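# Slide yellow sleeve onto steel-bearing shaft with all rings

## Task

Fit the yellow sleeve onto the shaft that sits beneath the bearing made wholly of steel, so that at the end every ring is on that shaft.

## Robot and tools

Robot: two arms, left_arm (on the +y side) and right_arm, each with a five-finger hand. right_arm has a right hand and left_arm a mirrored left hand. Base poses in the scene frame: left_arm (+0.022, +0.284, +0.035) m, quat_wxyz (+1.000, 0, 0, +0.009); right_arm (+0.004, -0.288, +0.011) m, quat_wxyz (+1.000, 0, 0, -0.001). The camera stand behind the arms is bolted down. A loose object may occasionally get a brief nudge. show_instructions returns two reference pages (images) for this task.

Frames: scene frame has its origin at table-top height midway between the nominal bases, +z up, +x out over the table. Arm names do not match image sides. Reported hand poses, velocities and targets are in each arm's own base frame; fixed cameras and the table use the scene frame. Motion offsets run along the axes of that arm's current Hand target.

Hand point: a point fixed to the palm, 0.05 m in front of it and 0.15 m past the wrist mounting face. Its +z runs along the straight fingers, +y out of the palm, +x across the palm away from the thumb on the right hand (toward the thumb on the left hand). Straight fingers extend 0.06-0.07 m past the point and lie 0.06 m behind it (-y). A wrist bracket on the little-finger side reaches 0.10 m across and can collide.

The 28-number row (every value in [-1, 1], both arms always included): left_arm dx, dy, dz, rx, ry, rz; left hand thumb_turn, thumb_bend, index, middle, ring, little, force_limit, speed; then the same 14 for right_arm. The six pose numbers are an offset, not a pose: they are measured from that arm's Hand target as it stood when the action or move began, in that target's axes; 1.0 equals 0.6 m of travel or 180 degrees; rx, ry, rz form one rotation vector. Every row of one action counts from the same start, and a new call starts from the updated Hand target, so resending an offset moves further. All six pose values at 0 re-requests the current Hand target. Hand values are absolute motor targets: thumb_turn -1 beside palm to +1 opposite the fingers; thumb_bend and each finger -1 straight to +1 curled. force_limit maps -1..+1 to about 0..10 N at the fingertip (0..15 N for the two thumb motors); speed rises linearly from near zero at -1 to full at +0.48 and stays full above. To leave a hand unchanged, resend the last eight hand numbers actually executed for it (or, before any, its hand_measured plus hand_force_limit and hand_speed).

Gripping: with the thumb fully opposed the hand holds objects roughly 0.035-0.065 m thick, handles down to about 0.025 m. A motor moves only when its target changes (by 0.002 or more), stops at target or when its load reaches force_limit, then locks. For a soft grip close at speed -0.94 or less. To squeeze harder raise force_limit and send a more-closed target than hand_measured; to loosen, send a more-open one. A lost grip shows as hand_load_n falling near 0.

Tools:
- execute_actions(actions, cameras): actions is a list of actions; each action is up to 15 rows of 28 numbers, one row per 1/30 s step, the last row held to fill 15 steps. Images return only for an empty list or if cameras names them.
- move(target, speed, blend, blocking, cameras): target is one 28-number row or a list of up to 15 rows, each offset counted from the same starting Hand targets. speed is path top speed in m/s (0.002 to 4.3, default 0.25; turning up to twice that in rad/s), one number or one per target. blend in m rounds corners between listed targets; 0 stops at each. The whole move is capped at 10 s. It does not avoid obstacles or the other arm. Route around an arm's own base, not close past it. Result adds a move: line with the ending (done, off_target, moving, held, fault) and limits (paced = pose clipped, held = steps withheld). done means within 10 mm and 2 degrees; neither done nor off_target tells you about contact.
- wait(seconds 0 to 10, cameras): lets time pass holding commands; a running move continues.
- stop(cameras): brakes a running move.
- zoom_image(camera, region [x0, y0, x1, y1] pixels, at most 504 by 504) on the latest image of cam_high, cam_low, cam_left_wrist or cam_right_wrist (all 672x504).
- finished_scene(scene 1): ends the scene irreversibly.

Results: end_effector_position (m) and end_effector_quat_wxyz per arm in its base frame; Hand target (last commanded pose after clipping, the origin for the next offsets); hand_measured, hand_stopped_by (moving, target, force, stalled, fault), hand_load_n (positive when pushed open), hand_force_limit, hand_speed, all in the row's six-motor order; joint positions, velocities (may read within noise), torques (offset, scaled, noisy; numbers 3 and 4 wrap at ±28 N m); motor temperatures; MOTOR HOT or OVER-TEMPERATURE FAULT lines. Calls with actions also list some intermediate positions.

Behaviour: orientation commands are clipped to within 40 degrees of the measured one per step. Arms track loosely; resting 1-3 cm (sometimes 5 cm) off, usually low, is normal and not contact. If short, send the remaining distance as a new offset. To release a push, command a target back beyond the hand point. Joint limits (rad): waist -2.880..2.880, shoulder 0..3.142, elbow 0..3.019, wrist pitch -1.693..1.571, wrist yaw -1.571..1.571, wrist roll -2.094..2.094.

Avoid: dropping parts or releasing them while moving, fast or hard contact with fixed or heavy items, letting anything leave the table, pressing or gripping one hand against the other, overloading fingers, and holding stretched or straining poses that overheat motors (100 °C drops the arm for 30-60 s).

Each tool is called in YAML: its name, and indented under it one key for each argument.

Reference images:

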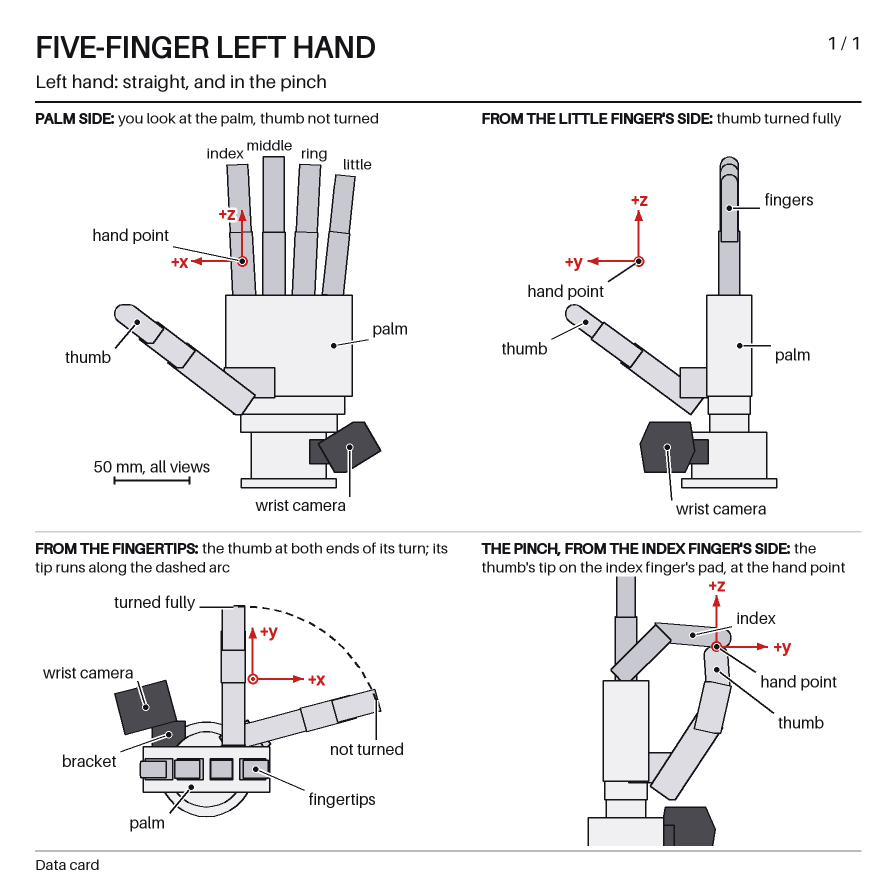

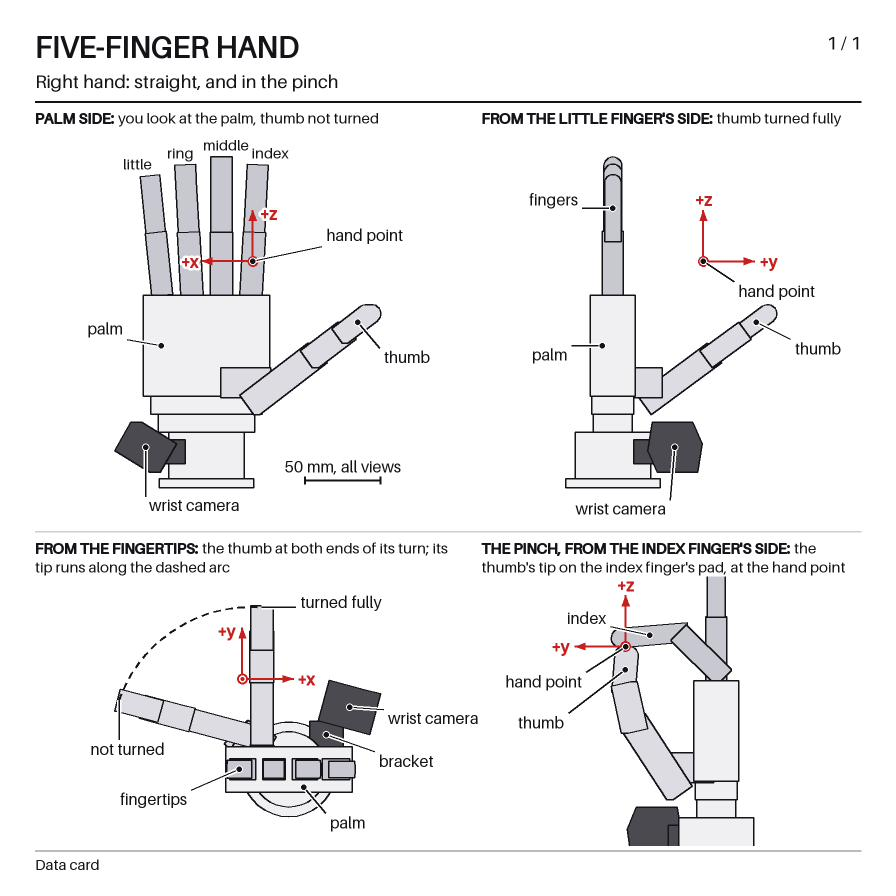

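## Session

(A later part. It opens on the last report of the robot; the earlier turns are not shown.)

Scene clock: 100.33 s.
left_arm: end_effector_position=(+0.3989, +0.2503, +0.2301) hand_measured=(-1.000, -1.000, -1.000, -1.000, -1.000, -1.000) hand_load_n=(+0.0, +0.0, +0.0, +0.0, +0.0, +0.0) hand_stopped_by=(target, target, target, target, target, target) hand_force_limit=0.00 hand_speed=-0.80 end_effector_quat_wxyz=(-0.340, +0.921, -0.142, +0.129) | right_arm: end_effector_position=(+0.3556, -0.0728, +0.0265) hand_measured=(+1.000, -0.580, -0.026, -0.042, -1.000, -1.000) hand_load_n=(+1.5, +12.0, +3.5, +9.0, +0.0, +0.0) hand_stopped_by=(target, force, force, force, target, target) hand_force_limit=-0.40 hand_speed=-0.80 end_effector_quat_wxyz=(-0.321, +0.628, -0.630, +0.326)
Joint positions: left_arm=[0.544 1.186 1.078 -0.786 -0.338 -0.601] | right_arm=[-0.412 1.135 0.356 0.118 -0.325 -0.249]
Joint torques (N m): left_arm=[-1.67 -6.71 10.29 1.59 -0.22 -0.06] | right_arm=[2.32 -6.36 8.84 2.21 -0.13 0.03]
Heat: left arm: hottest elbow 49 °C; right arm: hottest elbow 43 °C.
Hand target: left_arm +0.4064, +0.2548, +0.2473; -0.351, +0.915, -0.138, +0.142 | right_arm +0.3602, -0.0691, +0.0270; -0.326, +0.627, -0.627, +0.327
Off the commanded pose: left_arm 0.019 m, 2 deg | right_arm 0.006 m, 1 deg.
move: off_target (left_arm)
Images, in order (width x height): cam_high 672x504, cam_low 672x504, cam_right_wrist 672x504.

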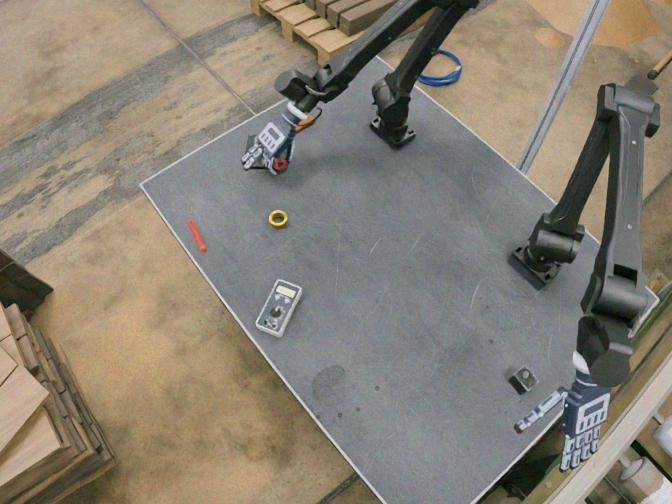

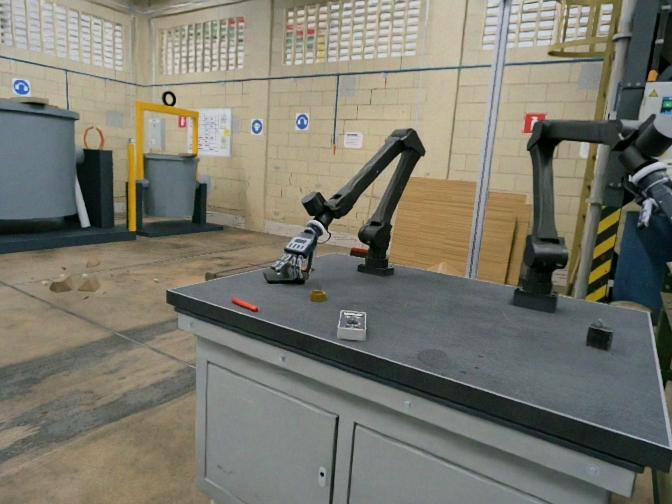

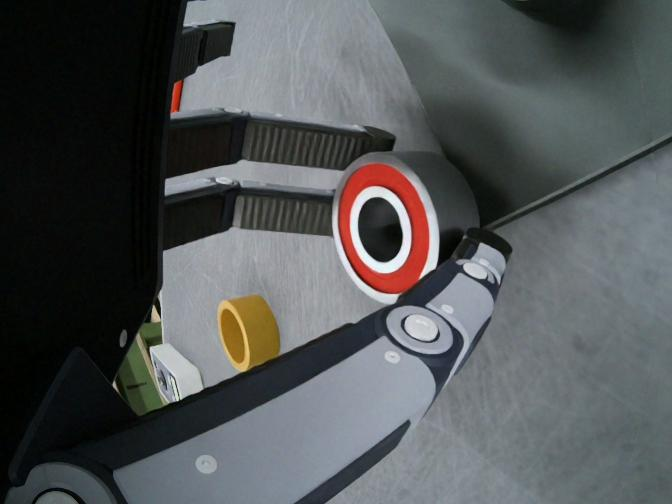

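move:
  target: [0,0,0,0,0,0,-1,-1,-1,-1,-1,-1,0,-0.8,-0.075,0,0,0,0,0,1,-0.3,0.2,0.25,-1,-1,-0.4,-0.8]
  speed: [0.1]
  cameras: ["cam_low","cam_high","cam_right_wrist"]

zoom_image:
  camera: "cam_low"
  region: [250, 210, 350, 310]

zoom_image:
  camera: "cam_high"
  region: [225, 105, 345, 225]

Scene clock: 101.97 s.
left_arm: end_effector_position=(+0.3989, +0.2503, +0.2301) hand_measured=(-1.000, -1.000, -1.000, -1.000, -1.000, -1.000) hand_load_n=(+0.0, +0.0, +0.0, +0.0, +0.0, +0.0) hand_stopped_by=(target, target, target, target, target, target) hand_force_limit=0.00 hand_speed=-0.80 end_effector_quat_wxyz=(-0.340, +0.921, -0.142, +0.129) | right_arm: end_effector_position=(+0.3537, -0.0281, +0.0175) hand_measured=(+1.000, -0.580, -0.026, -0.042, -1.000, -1.000) hand_load_n=(+1.5, +12.0, +3.5, +9.5, +0.0, +0.0) hand_stopped_by=(target, force, force, force, target, target) hand_force_limit=-0.40 hand_speed=-0.80 end_effector_quat_wxyz=(-0.314, +0.631, -0.635, +0.316)
Joint positions: left_arm=[0.544 1.186 1.078 -0.786 -0.338 -0.601] | right_arm=[-0.241 1.113 0.32 0.132 -0.187 -0.144]
Joint torques (N m): left_arm=[-1.61 -6.83 10.3 1.61 -0.23 -0.05] | right_arm=[1.9 -7.77 8.88 2.13 -0.07 0.04]
Heat: left arm: hottest elbow 49 °C; right arm: hottest elbow 43 °C.
Hand target: left_arm +0.4064, +0.2548, +0.2473; -0.351, +0.915, -0.138, +0.142 | right_arm +0.3602, -0.0240, +0.0269; -0.326, +0.627, -0.627, +0.327
Off the commanded pose: left_arm 0.019 m, 2 deg | right_arm 0.012 m, 2 deg.
move: off_target (left_arm, right_arm)
Images, in order (width x height): cam_high 672x504, cam_low 672x504, cam_right_wrist 672x504.

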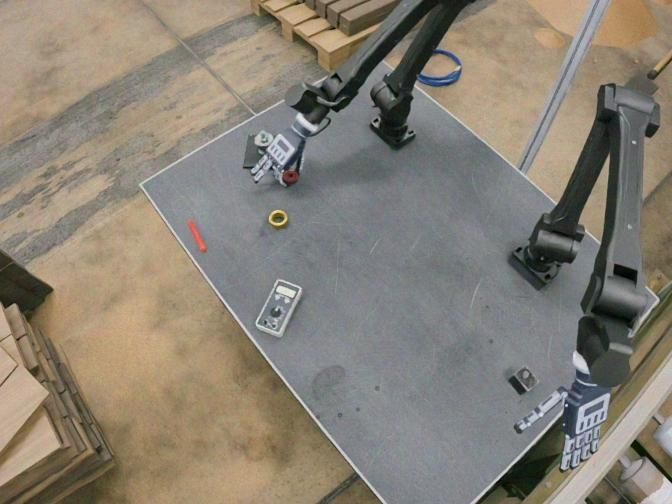

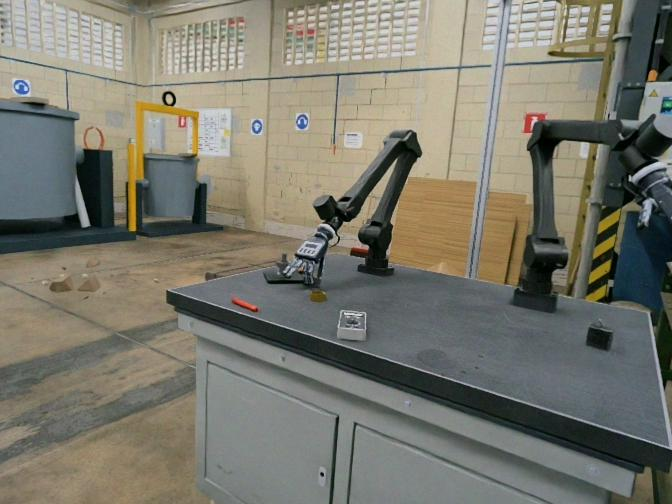

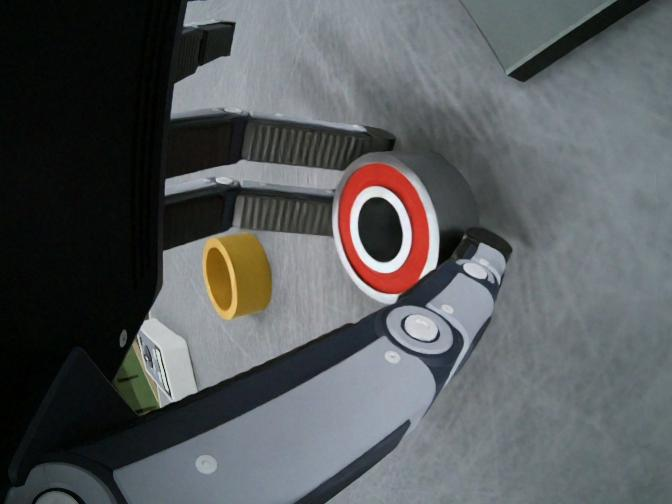

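Scaled by 5.040 from the camera's 672x504 image, which has a finer 960x720 frame.

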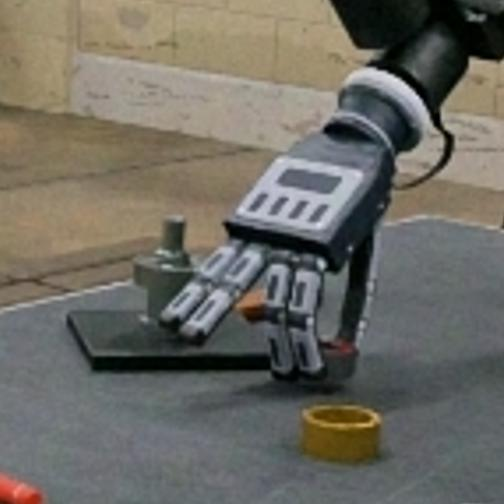

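Scaled by 4.200 from the camera's 672x504 image, which has a finer 960x720 frame.

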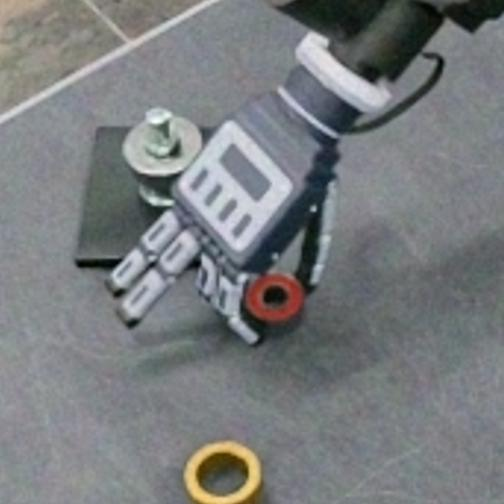

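move:
  target: [0,0,0,0,0,0,-1,-1,-1,-1,-1,-1,0,-0.8,0,0.0082,0.0057,0,0,0,1,-0.3,0.2,0.25,-1,-1,-0.4,-0.8]
  speed: [0.03]
  cameras: ["cam_low","cam_right_wrist"]

zoom_image:
  camera: "cam_low"
  region: [280, 240, 330, 300]

Scene clock: 103.23 s.
left_arm: end_effector_position=(+0.3989, +0.2503, +0.2301) hand_measured=(-1.000, -1.000, -1.000, -1.000, -1.000, -1.000) hand_load_n=(+0.0, +0.0, +0.0, +0.0, +0.0, +0.0) hand_stopped_by=(target, target, target, target, target, target) hand_force_limit=0.00 hand_speed=-0.80 end_effector_quat_wxyz=(-0.340, +0.921, -0.142, +0.129) | right_arm: end_effector_position=(+0.3561, -0.0287, +0.0191) hand_measured=(+1.000, -0.580, -0.026, -0.042, -1.000, -1.000) hand_load_n=(+1.5, +12.0, +4.0, +9.5, +0.0, +0.0) hand_stopped_by=(target, force, force, force, target, target) hand_force_limit=-0.40 hand_speed=-0.80 end_effector_quat_wxyz=(-0.319, +0.628, -0.631, +0.324)
Joint positions: left_arm=[0.544 1.186 1.078 -0.786 -0.338 -0.601] | right_arm=[-0.241 1.113 0.312 0.162 -0.187 -0.143]
Joint torques (N m): left_arm=[-1.61 -6.89 10.29 1.63 -0.23 -0.04] | right_arm=[1.9 -5.54 8.79 2.09 -0.07 0.03]
Heat: left arm: hottest elbow 49 °C; right arm: hottest elbow 43 °C.
Hand target: left_arm +0.4064, +0.2548, +0.2473; -0.351, +0.915, -0.138, +0.142 | right_arm +0.3603, -0.0239, +0.0210; -0.326, +0.627, -0.627, +0.327
Off the commanded pose: left_arm 0.019 m, 2 deg | right_arm 0.006 m, 1 deg.
move: off_target (left_arm)
Images, in order (width x height): cam_low 672x504, cam_right_wrist 672x504.

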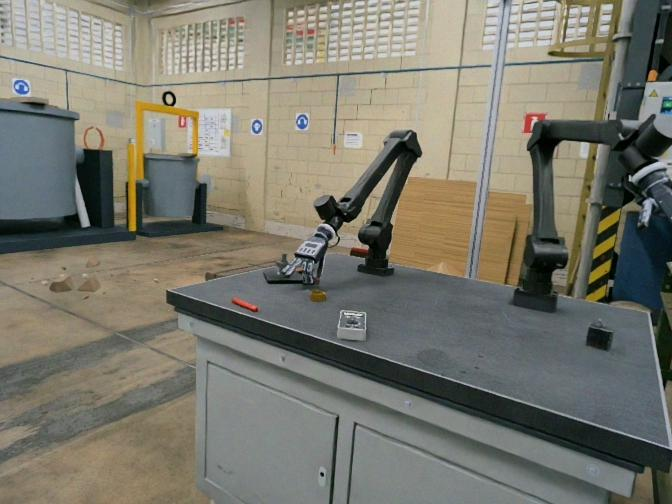

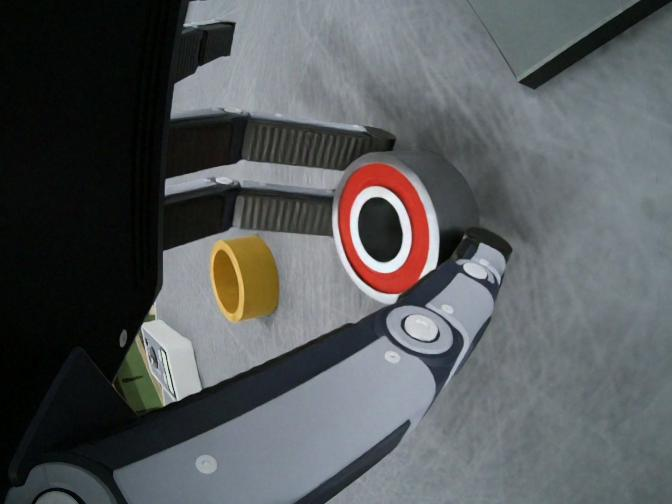

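Scaled by 8.400 from the camera's 672x504 image, which has a finer 960x720 frame.

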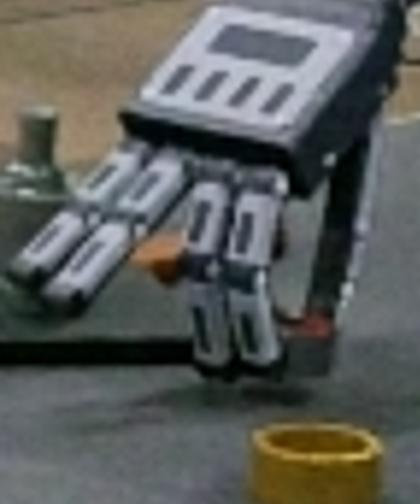

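move:
  target: [0,0,0,0,0,0,-1,-1,-1,-1,-1,-1,0,-0.8,0,0.0109,0.0077,0,0,0,1,-0.3,0.2,0.25,-1,-1,-0.4,-0.8]
  speed: [0.03]
  cameras: ["cam_low","cam_right_wrist"]

zoom_image:
  camera: "cam_low"
  region: [280, 240, 330, 300]

Scene clock: 104.53 s.
left_arm: end_effector_position=(+0.3989, +0.2503, +0.2301) hand_measured=(-1.000, -1.000, -1.000, -1.000, -1.000, -1.000) hand_load_n=(+0.0, -0.5, +0.0, +0.0, +0.0, +0.0) hand_stopped_by=(target, target, target, target, target, target) hand_force_limit=0.00 hand_speed=-0.80 end_effector_quat_wxyz=(-0.340, +0.921, -0.142, +0.129) | right_arm: end_effector_position=(+0.3565, -0.0288, +0.0126) hand_measured=(+1.000, -0.580, -0.026, -0.042, -1.000, -1.000) hand_load_n=(+1.5, +12.0, +4.0, +9.5, +0.0, +0.0) hand_stopped_by=(target, force, force, force, target, target) hand_force_limit=-0.40 hand_speed=-0.80 end_effector_quat_wxyz=(-0.320, +0.628, -0.630, +0.326)
Joint positions: left_arm=[0.544 1.186 1.078 -0.786 -0.338 -0.601] | right_arm=[-0.241 1.141 0.301 0.206 -0.186 -0.143]
Joint torques (N m): left_arm=[-1.61 -6.83 10.28 1.62 -0.22 -0.05] | right_arm=[2.43 -5.83 8.42 2.03 -0.06 0.03]
Heat: left arm: hottest elbow 49 °C; right arm: hottest elbow 42 °C.
Hand target: left_arm +0.4064, +0.2548, +0.2473; -0.351, +0.915, -0.138, +0.142 | right_arm +0.3602, -0.0240, +0.0130; -0.326, +0.627, -0.628, +0.327
Off the commanded pose: left_arm 0.019 m, 2 deg | right_arm 0.006 m, 1 deg.
move: off_target (left_arm)
Images, in order (width x height): cam_low 672x504, cam_right_wrist 672x504.

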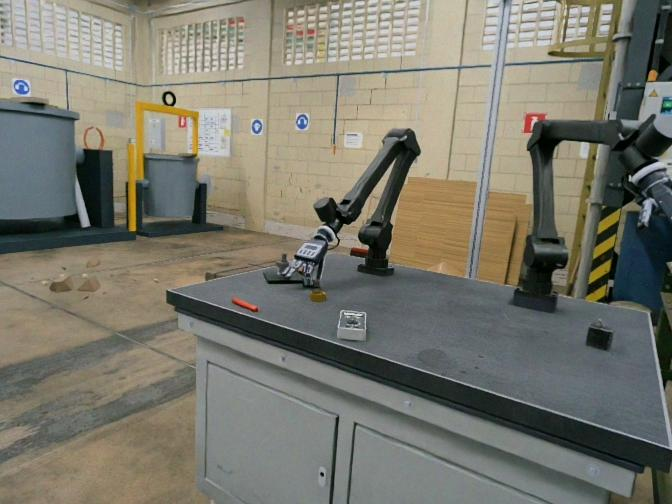

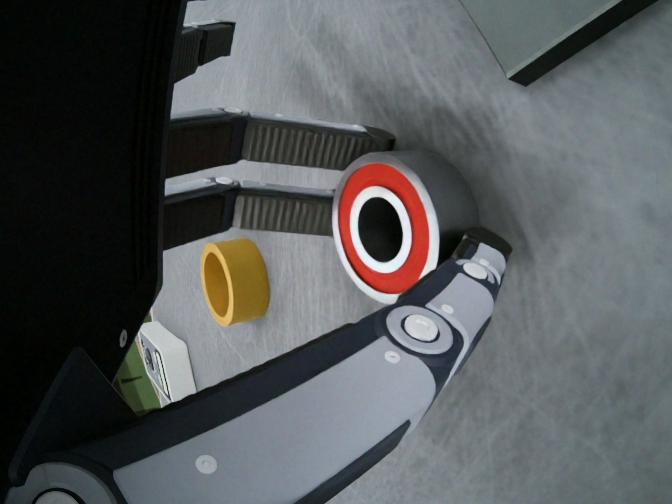

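Scaled by 8.400 from the camera's 672x504 image, which has a finer 960x720 frame.

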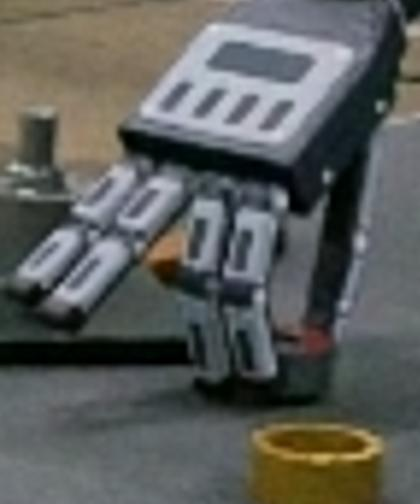

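move:
  target: [0,0,0,0,0,0,-1,-1,-1,-1,-1,-1,0,-0.8,0,0.0068,0.0048,0,0,0,1,-0.3,0.2,0.25,-1,-1,-0.4,-0.8]
  speed: [0.03]
  cameras: ["cam_low","cam_right_wrist"]

zoom_image:
  camera: "cam_low"
  region: [280, 240, 330, 300]

Scene clock: 105.73 s.
left_arm: end_effector_position=(+0.3989, +0.2503, +0.2301) hand_measured=(-1.000, -1.000, -1.000, -1.000, -1.000, -1.000) hand_load_n=(+0.0, +0.0, +0.0, +0.0, +0.0, +0.0) hand_stopped_by=(target, target, target, target, target, target) hand_force_limit=0.00 hand_speed=-0.80 end_effector_quat_wxyz=(-0.340, +0.921, -0.142, +0.129) | right_arm: end_effector_position=(+0.3581, -0.0292, +0.0101) hand_measured=(+1.000, -0.580, -0.026, -0.042, -1.000, -1.000) hand_load_n=(+2.0, +12.5, +3.0, +8.0, +0.0, +0.0) hand_stopped_by=(target, force, force, force, target, target) hand_force_limit=-0.40 hand_speed=-0.80 end_effector_quat_wxyz=(-0.322, +0.627, -0.629, +0.329)
Joint positions: left_arm=[0.544 1.186 1.078 -0.786 -0.338 -0.601] | right_arm=[-0.241 1.158 0.297 0.234 -0.186 -0.143]
Joint torques (N m): left_arm=[-1.61 -6.71 10.32 1.59 -0.23 -0.05] | right_arm=[2.02 -5.19 8.2 2.14 -0.04 0.06]
Heat: left arm: hottest elbow 49 °C; right arm: hottest elbow 42 °C.
Hand target: left_arm +0.4064, +0.2548, +0.2473; -0.351, +0.915, -0.138, +0.142 | right_arm +0.3603, -0.0240, +0.0080; -0.326, +0.627, -0.627, +0.327
Off the commanded pose: left_arm 0.019 m, 2 deg | right_arm 0.006 m, 1 deg.
move: off_target (left_arm)
Images, in order (width x height): cam_low 672x504, cam_right_wrist 672x504.

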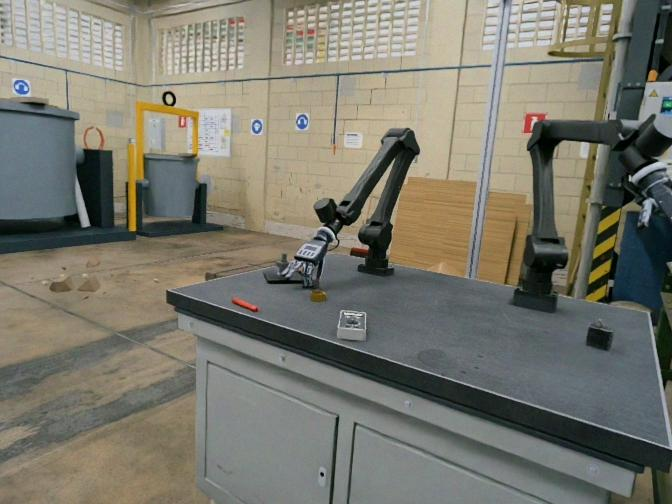

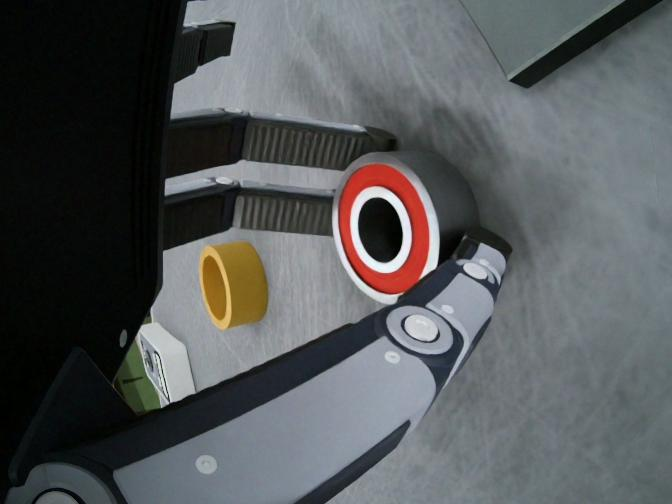

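Scaled by 8.400 from the camera's 672x504 image, which has a finer 960x720 frame.

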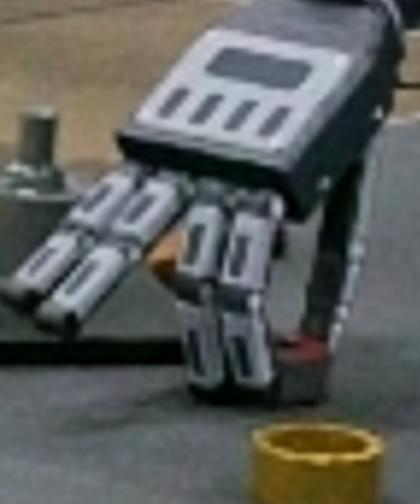

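move:
  target: [0,0,0,0,0,0,-1,-1,-1,-1,-1,-1,0,-0.8,0,0,0,0,0,0,1,-0.85,-0.25,-0.25,-1,-1,-0.4,-0.7]
  speed: [0.03]
  cameras: ["cam_right_wrist"]

Scene clock: 106.87 s.
left_arm: end_effector_position=(+0.3989, +0.2503, +0.2301) hand_measured=(-1.000, -1.000, -1.000, -1.000, -1.000, -1.000) hand_load_n=(-0.5, +0.0, +0.0, +0.0, +0.0, -0.5) hand_stopped_by=(target, target, target, target, target, target) hand_force_limit=0.00 hand_speed=-0.80 end_effector_quat_wxyz=(-0.340, +0.921, -0.142, +0.129) | right_arm: end_effector_position=(+0.3588, -0.0293, +0.0106) hand_measured=(+1.000, -0.850, -0.250, -0.250, -1.000, -1.000) hand_load_n=(+0.0, +0.0, +0.0, +0.0, +0.0, +0.0) hand_stopped_by=(target, target, target, target, target, target) hand_force_limit=-0.40 hand_speed=-0.70 end_effector_quat_wxyz=(-0.323, +0.626, -0.628, +0.330)
Joint positions: left_arm=[0.544 1.186 1.078 -0.786 -0.338 -0.601] | right_arm=[-0.241 1.158 0.297 0.238 -0.186 -0.141]
Joint torques (N m): left_arm=[-1.85 -6.65 10.29 1.61 -0.22 -0.04] | right_arm=[1.9 -5.71 8.21 1.85 -0.07 0.02]
Heat: left arm: hottest elbow 49 °C; right arm: hottest elbow 42 °C.
Hand target: left_arm +0.4064, +0.2548, +0.2473; -0.351, +0.915, -0.138, +0.142 | right_arm +0.3603, -0.0240, +0.0080; -0.326, +0.627, -0.627, +0.327
Off the commanded pose: left_arm 0.019 m, 2 deg | right_arm 0.006 m, 1 deg.
move: off_target (left_arm)
Images, in order (width x height): cam_right_wrist 672x504.

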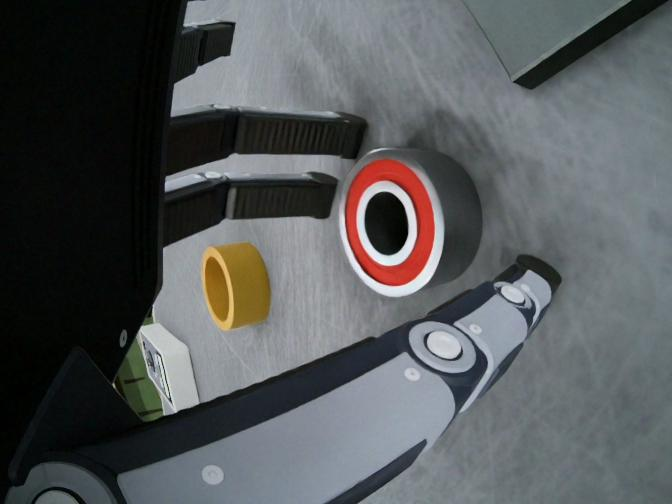

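move:
  target: [0,0,0,0,0,0,-1,-1,-1,-1,-1,-1,0,-0.8,0.008,-0.0868,-0.0213,0.0167,0,0,1,-0.85,-0.25,-0.25,-1,-1,-0.4,-0.7]
  speed: [0.1]
  cameras: ["cam_right_wrist","cam_low"]

Scene clock: 108.43 s.
left_arm: end_effector_position=(+0.3989, +0.2503, +0.2301) hand_measured=(-1.000, -1.000, -1.000, -1.000, -1.000, -1.000) hand_load_n=(+0.0, +0.0, +0.0, +0.0, +0.0, +0.0) hand_stopped_by=(target, target, target, target, target, target) hand_force_limit=0.00 hand_speed=-0.80 end_effector_quat_wxyz=(-0.340, +0.921, -0.142, +0.129) | right_arm: end_effector_position=(+0.3574, -0.0267, +0.0326) hand_measured=(+1.000, -0.850, -0.250, -0.250, -1.000, -1.000) hand_load_n=(+0.0, +0.0, +0.0, +0.0, +0.0, +0.0) hand_stopped_by=(target, target, target, target, target, target) hand_force_limit=-0.40 hand_speed=-0.70 end_effector_quat_wxyz=(-0.327, +0.626, -0.628, +0.327)
Joint positions: left_arm=[0.544 1.186 1.078 -0.786 -0.338 -0.601] | right_arm=[-0.241 1.066 0.323 0.12 -0.196 -0.137]
Joint torques (N m): left_arm=[-1.73 -6.83 10.33 1.57 -0.22 -0.05] | right_arm=[1.26 -7.18 13.55 0.92 -0.22 0.01]
Heat: left arm: hottest elbow 49 °C; right arm: hottest elbow 43 °C.
Hand target: left_arm +0.4064, +0.2548, +0.2473; -0.351, +0.915, -0.138, +0.142 | right_arm +0.3796, -0.0288, +0.0580; -0.343, +0.618, -0.619, +0.343
Off the commanded pose: left_arm 0.019 m, 2 deg | right_arm 0.034 m, 3 deg.
move: off_target (left_arm, right_arm)
Images, in order (width x height): cam_low 672x504, cam_right_wrist 672x504.

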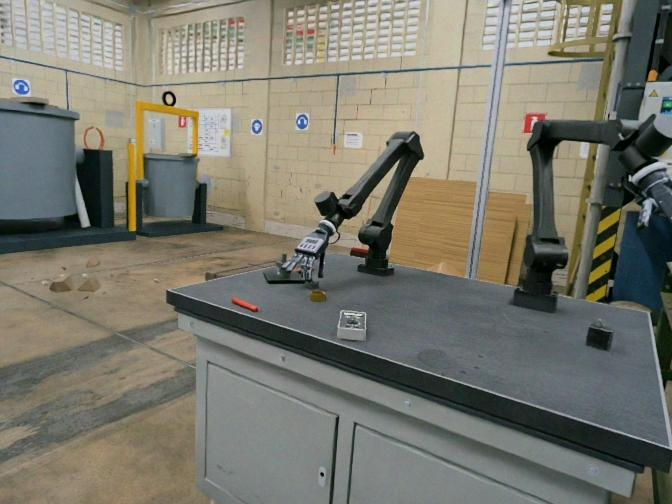

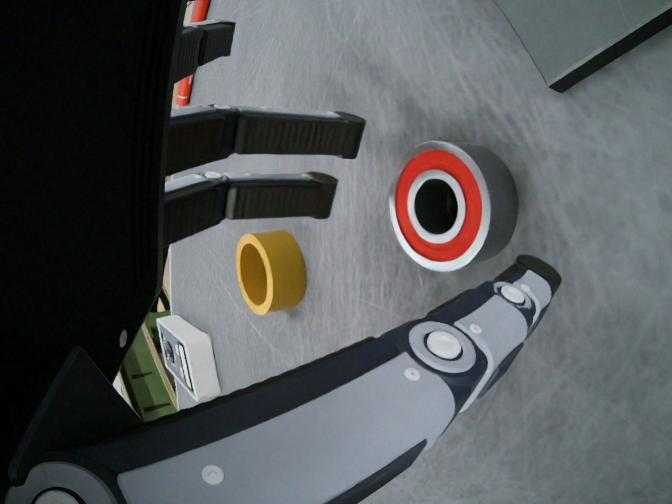

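move:
  target:
    - [0,0,0,0,0,0,-1,-1,-1,-1,-1,-1,0,-0.8,0.0017,-0.1215,-0.0948,-0.0167,0,0,1,-1,-0.4,-0.4,-1,-1,-0.4,-0.7]
    - [0,0,0,0,0,0,-1,-1,-1,-1,-1,-1,0,-0.8,0.227,-0.1127,-0.109,-0.0167,0,0,1,-1,-0.4,-0.4,-1,-1,-0.4,-0.7]
    - [0,0,0,0,0,0,-1,-1,-1,-1,-1,-1,0,-0.8,0.232,-0.0482,-0.0865,-0.0167,0,0,1,-1,-0.4,-0.4,-1,-1,-0.4,-0.7]
  speed: [0.15,0.2,0.1]
  blend: [0.02,0.02,0]
  cameras: ["all"]

zoom_image:
  camera: "cam_low"
  region: [250, 220, 310, 280]

zoom_image:
  camera: "cam_high"
  region: [215, 85, 295, 165]

zoom_image:
  camera: "cam_right_wrist"
  region: [350, 90, 602, 342]

Scene clock: 111.63 s.
left_arm: end_effector_position=(+0.3989, +0.2503, +0.2301) hand_measured=(-1.000, -1.000, -1.000, -1.000, -1.000, -1.000) hand_load_n=(+0.0, +0.0, +0.0, +0.0, +0.0, +0.0) hand_stopped_by=(target, target, target, target, target, target) hand_force_limit=0.00 hand_speed=-0.80 end_effector_quat_wxyz=(-0.340, +0.921, -0.142, +0.129) | right_arm: end_effector_position=(+0.3500, -0.1602, +0.1122) hand_measured=(+1.000, -1.000, -0.400, -0.400, -1.000, -1.000) hand_load_n=(+0.0, +0.0, +0.0, +0.0, +0.0, +0.0) hand_stopped_by=(target, target, target, target, target, target) hand_force_limit=-0.40 hand_speed=-0.70 end_effector_quat_wxyz=(-0.329, +0.628, -0.628, +0.321)
Joint positions: left_arm=[0.544 1.186 1.078 -0.786 -0.338 -0.601] | right_arm=[-0.705 1.079 0.61 -0.284 -0.566 -0.453]
Joint torques (N m): left_arm=[-1.73 -6.77 10.32 1.58 -0.23 -0.05] | right_arm=[0.09 -6.71 10.5 1.74 -0.41 -0.22]
Heat: left arm: hottest elbow 49 °C; right arm: hottest elbow 43 °C.
Hand target: left_arm +0.4064, +0.2548, +0.2473; -0.351, +0.915, -0.138, +0.142 | right_arm +0.3508, -0.1680, +0.1101; -0.326, +0.627, -0.627, +0.327
Off the commanded pose: left_arm 0.019 m, 2 deg | right_arm 0.008 m, 1 deg.
move: off_target (left_arm)

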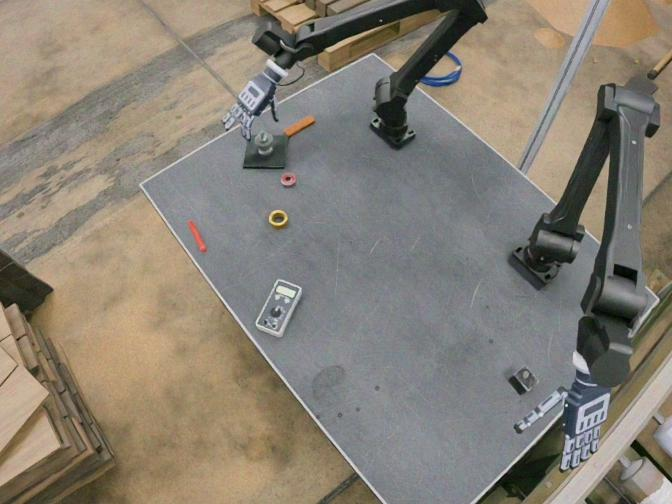

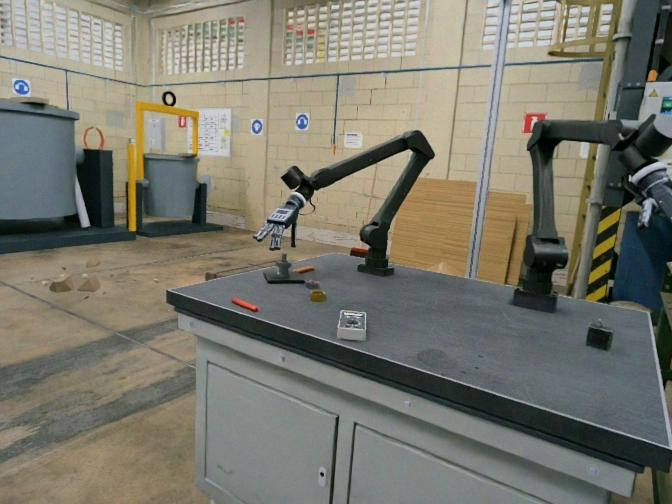

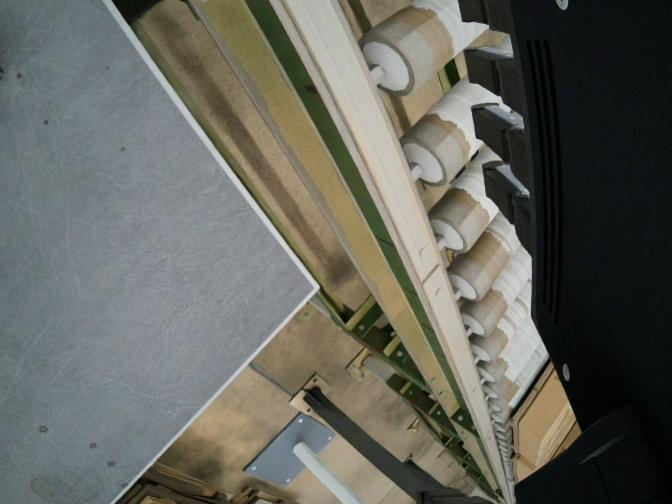

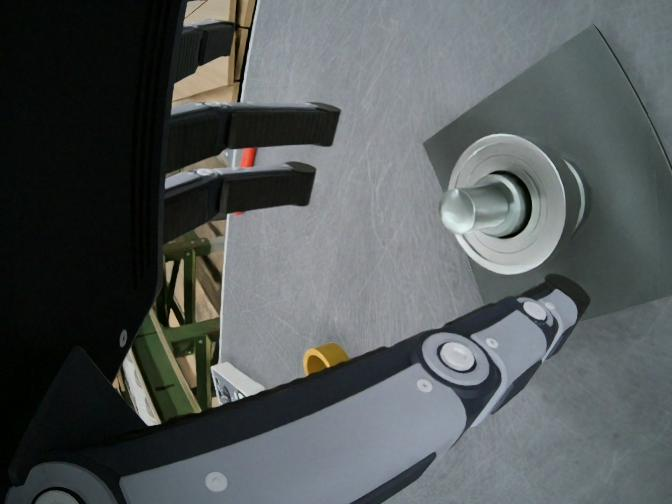

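Scaled by 8.400 from the camera's 672x504 image, which has a finer 960x720 frame.

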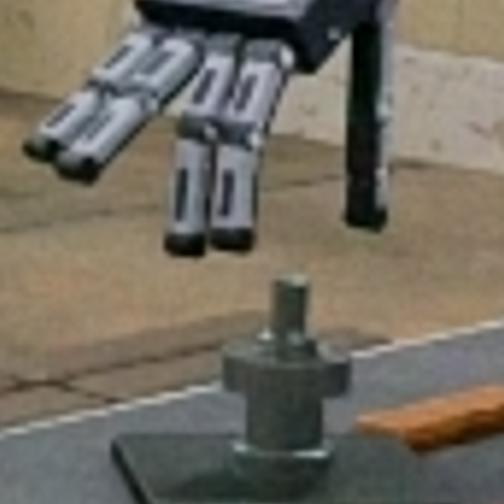

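Scaled by 6.300 from the camera's 672x504 image, which has a finer 960x720 frame.

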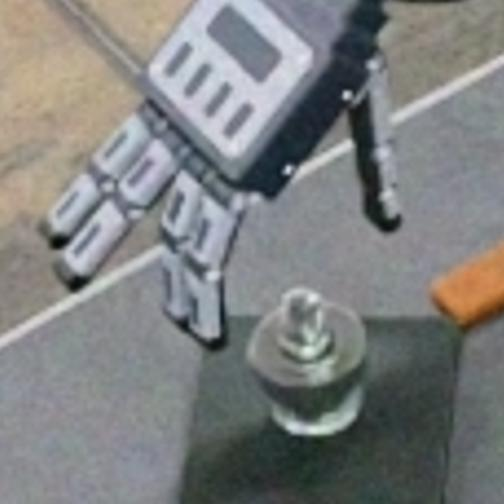

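Scaled by 2.000 from the camera's 672x504 image, which has a finer 960x720 frame.

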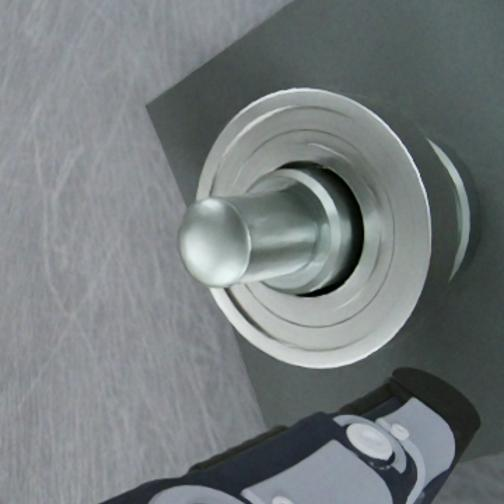

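move:
  target: [0,0,0,0,0,0,-1,-1,-1,-1,-1,-1,0,-0.8,0.0047,0.0839,0.0578,0,0,0,1,-1,-0.4,-0.4,-1,-1,-0.4,-0.7]
  speed: 0.08
  cameras: ["cam_low","cam_high","cam_right_wrist"]

zoom_image:
  camera: "cam_low"
  region: [250, 220, 310, 280]

zoom_image:
  camera: "cam_high"
  region: [215, 85, 295, 165]

zoom_image:
  camera: "cam_right_wrist"
  region: [300, 90, 552, 342]

Scene clock: 113.97 s.
left_arm: end_effector_position=(+0.3989, +0.2503, +0.2301) hand_measured=(-1.000, -1.000, -1.000, -1.000, -1.000, -1.000) hand_load_n=(+0.0, +0.0, +0.0, +0.0, +0.0, +0.0) hand_stopped_by=(target, target, target, target, target, target) hand_force_limit=0.00 hand_speed=-0.80 end_effector_quat_wxyz=(-0.340, +0.921, -0.142, +0.129) | right_arm: end_effector_position=(+0.3516, -0.1647, +0.0525) hand_measured=(+1.000, -1.000, -0.400, -0.400, -1.000, -1.000) hand_load_n=(+0.5, +0.0, -0.5, +0.0, +0.0, +0.0) hand_stopped_by=(target, target, target, target, target, target) hand_force_limit=-0.40 hand_speed=-0.70 end_effector_quat_wxyz=(-0.329, +0.628, -0.627, +0.323)
Joint positions: left_arm=[0.544 1.186 1.078 -0.786 -0.338 -0.601] | right_arm=[-0.713 1.217 0.52 -0.056 -0.572 -0.461]
Joint torques (N m): left_arm=[-1.55 -7 10.33 1.55 -0.22 -0.04] | right_arm=[-0.5 -7.88 8.99 1.74 -0.43 -0.18]
Heat: left arm: hottest elbow 49 °C; right arm: hottest elbow 43 °C.
Hand target: left_arm +0.4064, +0.2548, +0.2473; -0.351, +0.915, -0.138, +0.142 | right_arm +0.3503, -0.1709, +0.0489; -0.326, +0.627, -0.628, +0.327
Off the commanded pose: left_arm 0.019 m, 2 deg | right_arm 0.007 m, 1 deg.
move: off_target (left_arm)
Images, in order (width x height): cam_high 672x504, cam_low 672x504, cam_right_wrist 672x504.

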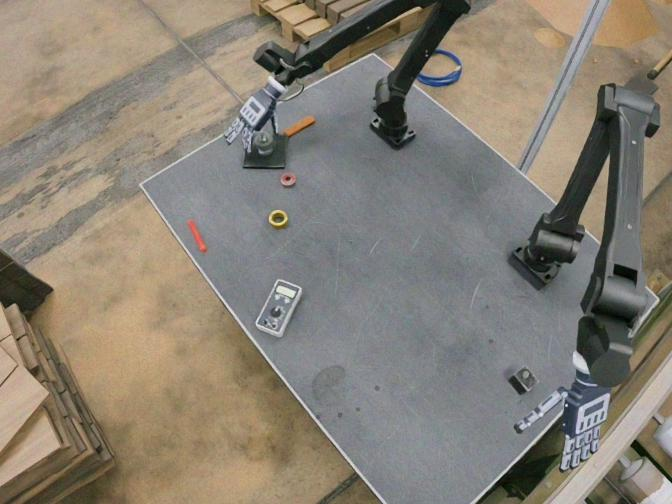

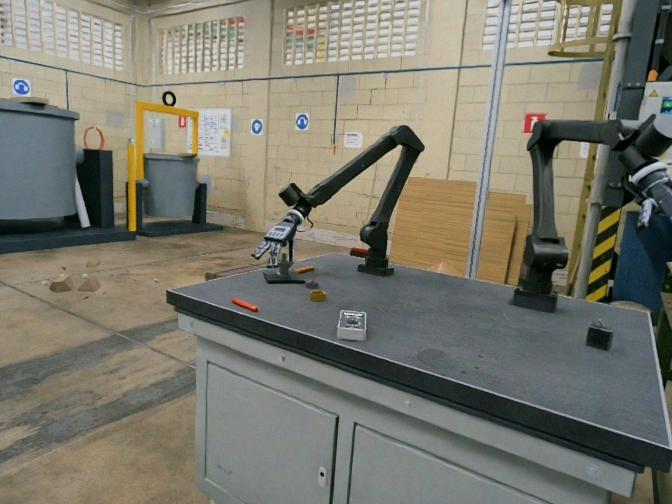

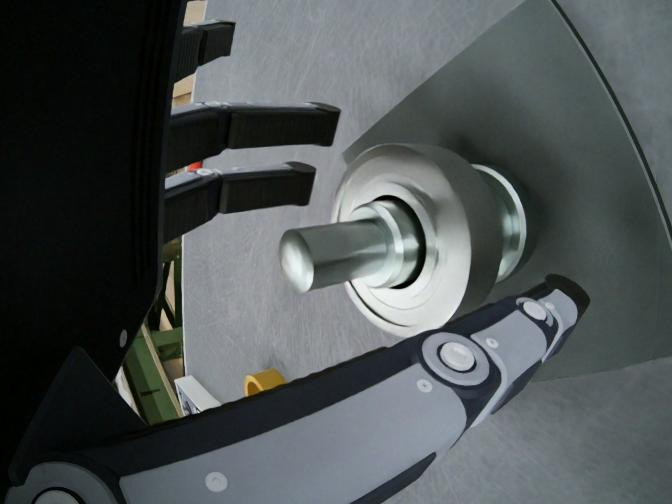

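Scaled by 8.400 from the camera's 672x504 image, which has a finer 960x720 frame.

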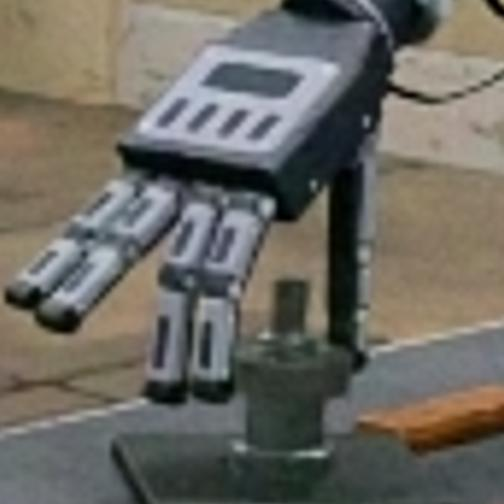

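Scaled by 6.300 from the camera's 672x504 image, which has a finer 960x720 frame.

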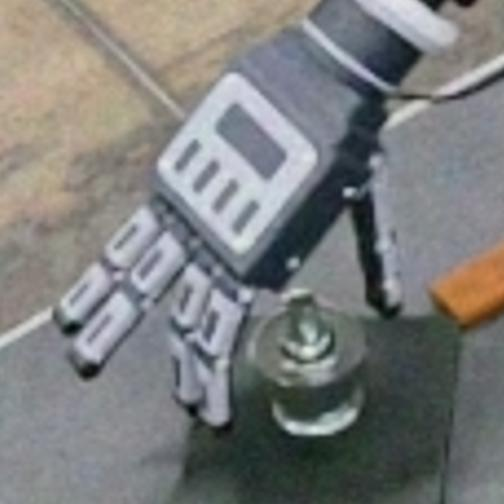

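Scaled by 2.000 from the camera's 672x504 image, which has a finer 960x720 frame.

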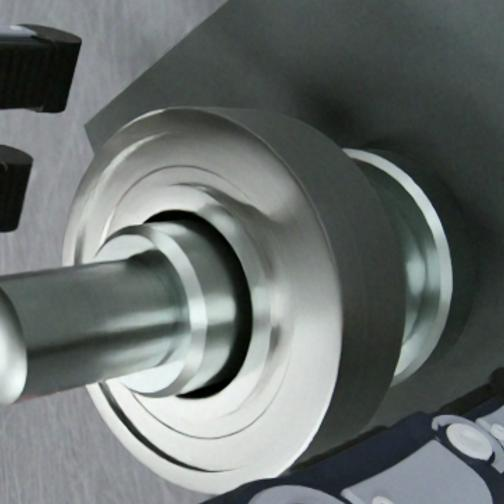

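move:
  target:
    - [0,0,0,0,0,0,-1,-1,-1,-1,-1,-1,0,-0.8,0.003,0.0188,-0.0022,0,0,0,1,-1,-0.4,-0.4,-1,-1,-0.4,-0.7]
  speed: 0.08

Scene clock: 115.63 s.
left_arm: end_effector_position=(+0.3989, +0.2503, +0.2301) hand_measured=(-1.000, -1.000, -1.000, -1.000, -1.000, -1.000) hand_load_n=(+0.0, +0.0, +0.0, +0.0, +0.0, +0.0) hand_stopped_by=(target, target, target, target, target, target) hand_force_limit=0.00 hand_speed=-0.80 end_effector_quat_wxyz=(-0.340, +0.921, -0.142, +0.129) | right_arm: end_effector_position=(+0.3448, -0.1668, +0.0448) hand_measured=(+1.000, -1.000, -0.400, -0.400, -1.000, -1.000) hand_load_n=(+0.0, +0.0, +0.0, +0.0, +0.0, +0.0) hand_stopped_by=(target, target, target, target, target, target) hand_force_limit=-0.40 hand_speed=-0.70 end_effector_quat_wxyz=(-0.329, +0.628, -0.627, +0.323)
Joint positions: left_arm=[0.544 1.186 1.078 -0.786 -0.338 -0.601] | right_arm=[-0.734 1.226 0.501 -0.036 -0.588 -0.477]
Joint torques (N m): left_arm=[-1.61 -6.83 10.33 1.58 -0.24 -0.06] | right_arm=[-0.32 -7.88 8.76 1.88 -0.43 -0.18]
Heat: left arm: hottest elbow 49 °C; right arm: hottest elbow 43 °C.
Hand target: left_arm +0.4064, +0.2548, +0.2473; -0.351, +0.915, -0.138, +0.142 | right_arm +0.3428, -0.1726, +0.0404; -0.326, +0.627, -0.627, +0.327
Off the commanded pose: left_arm 0.019 m, 2 deg | right_arm 0.008 m, 1 deg.
move: off_target (left_arm)


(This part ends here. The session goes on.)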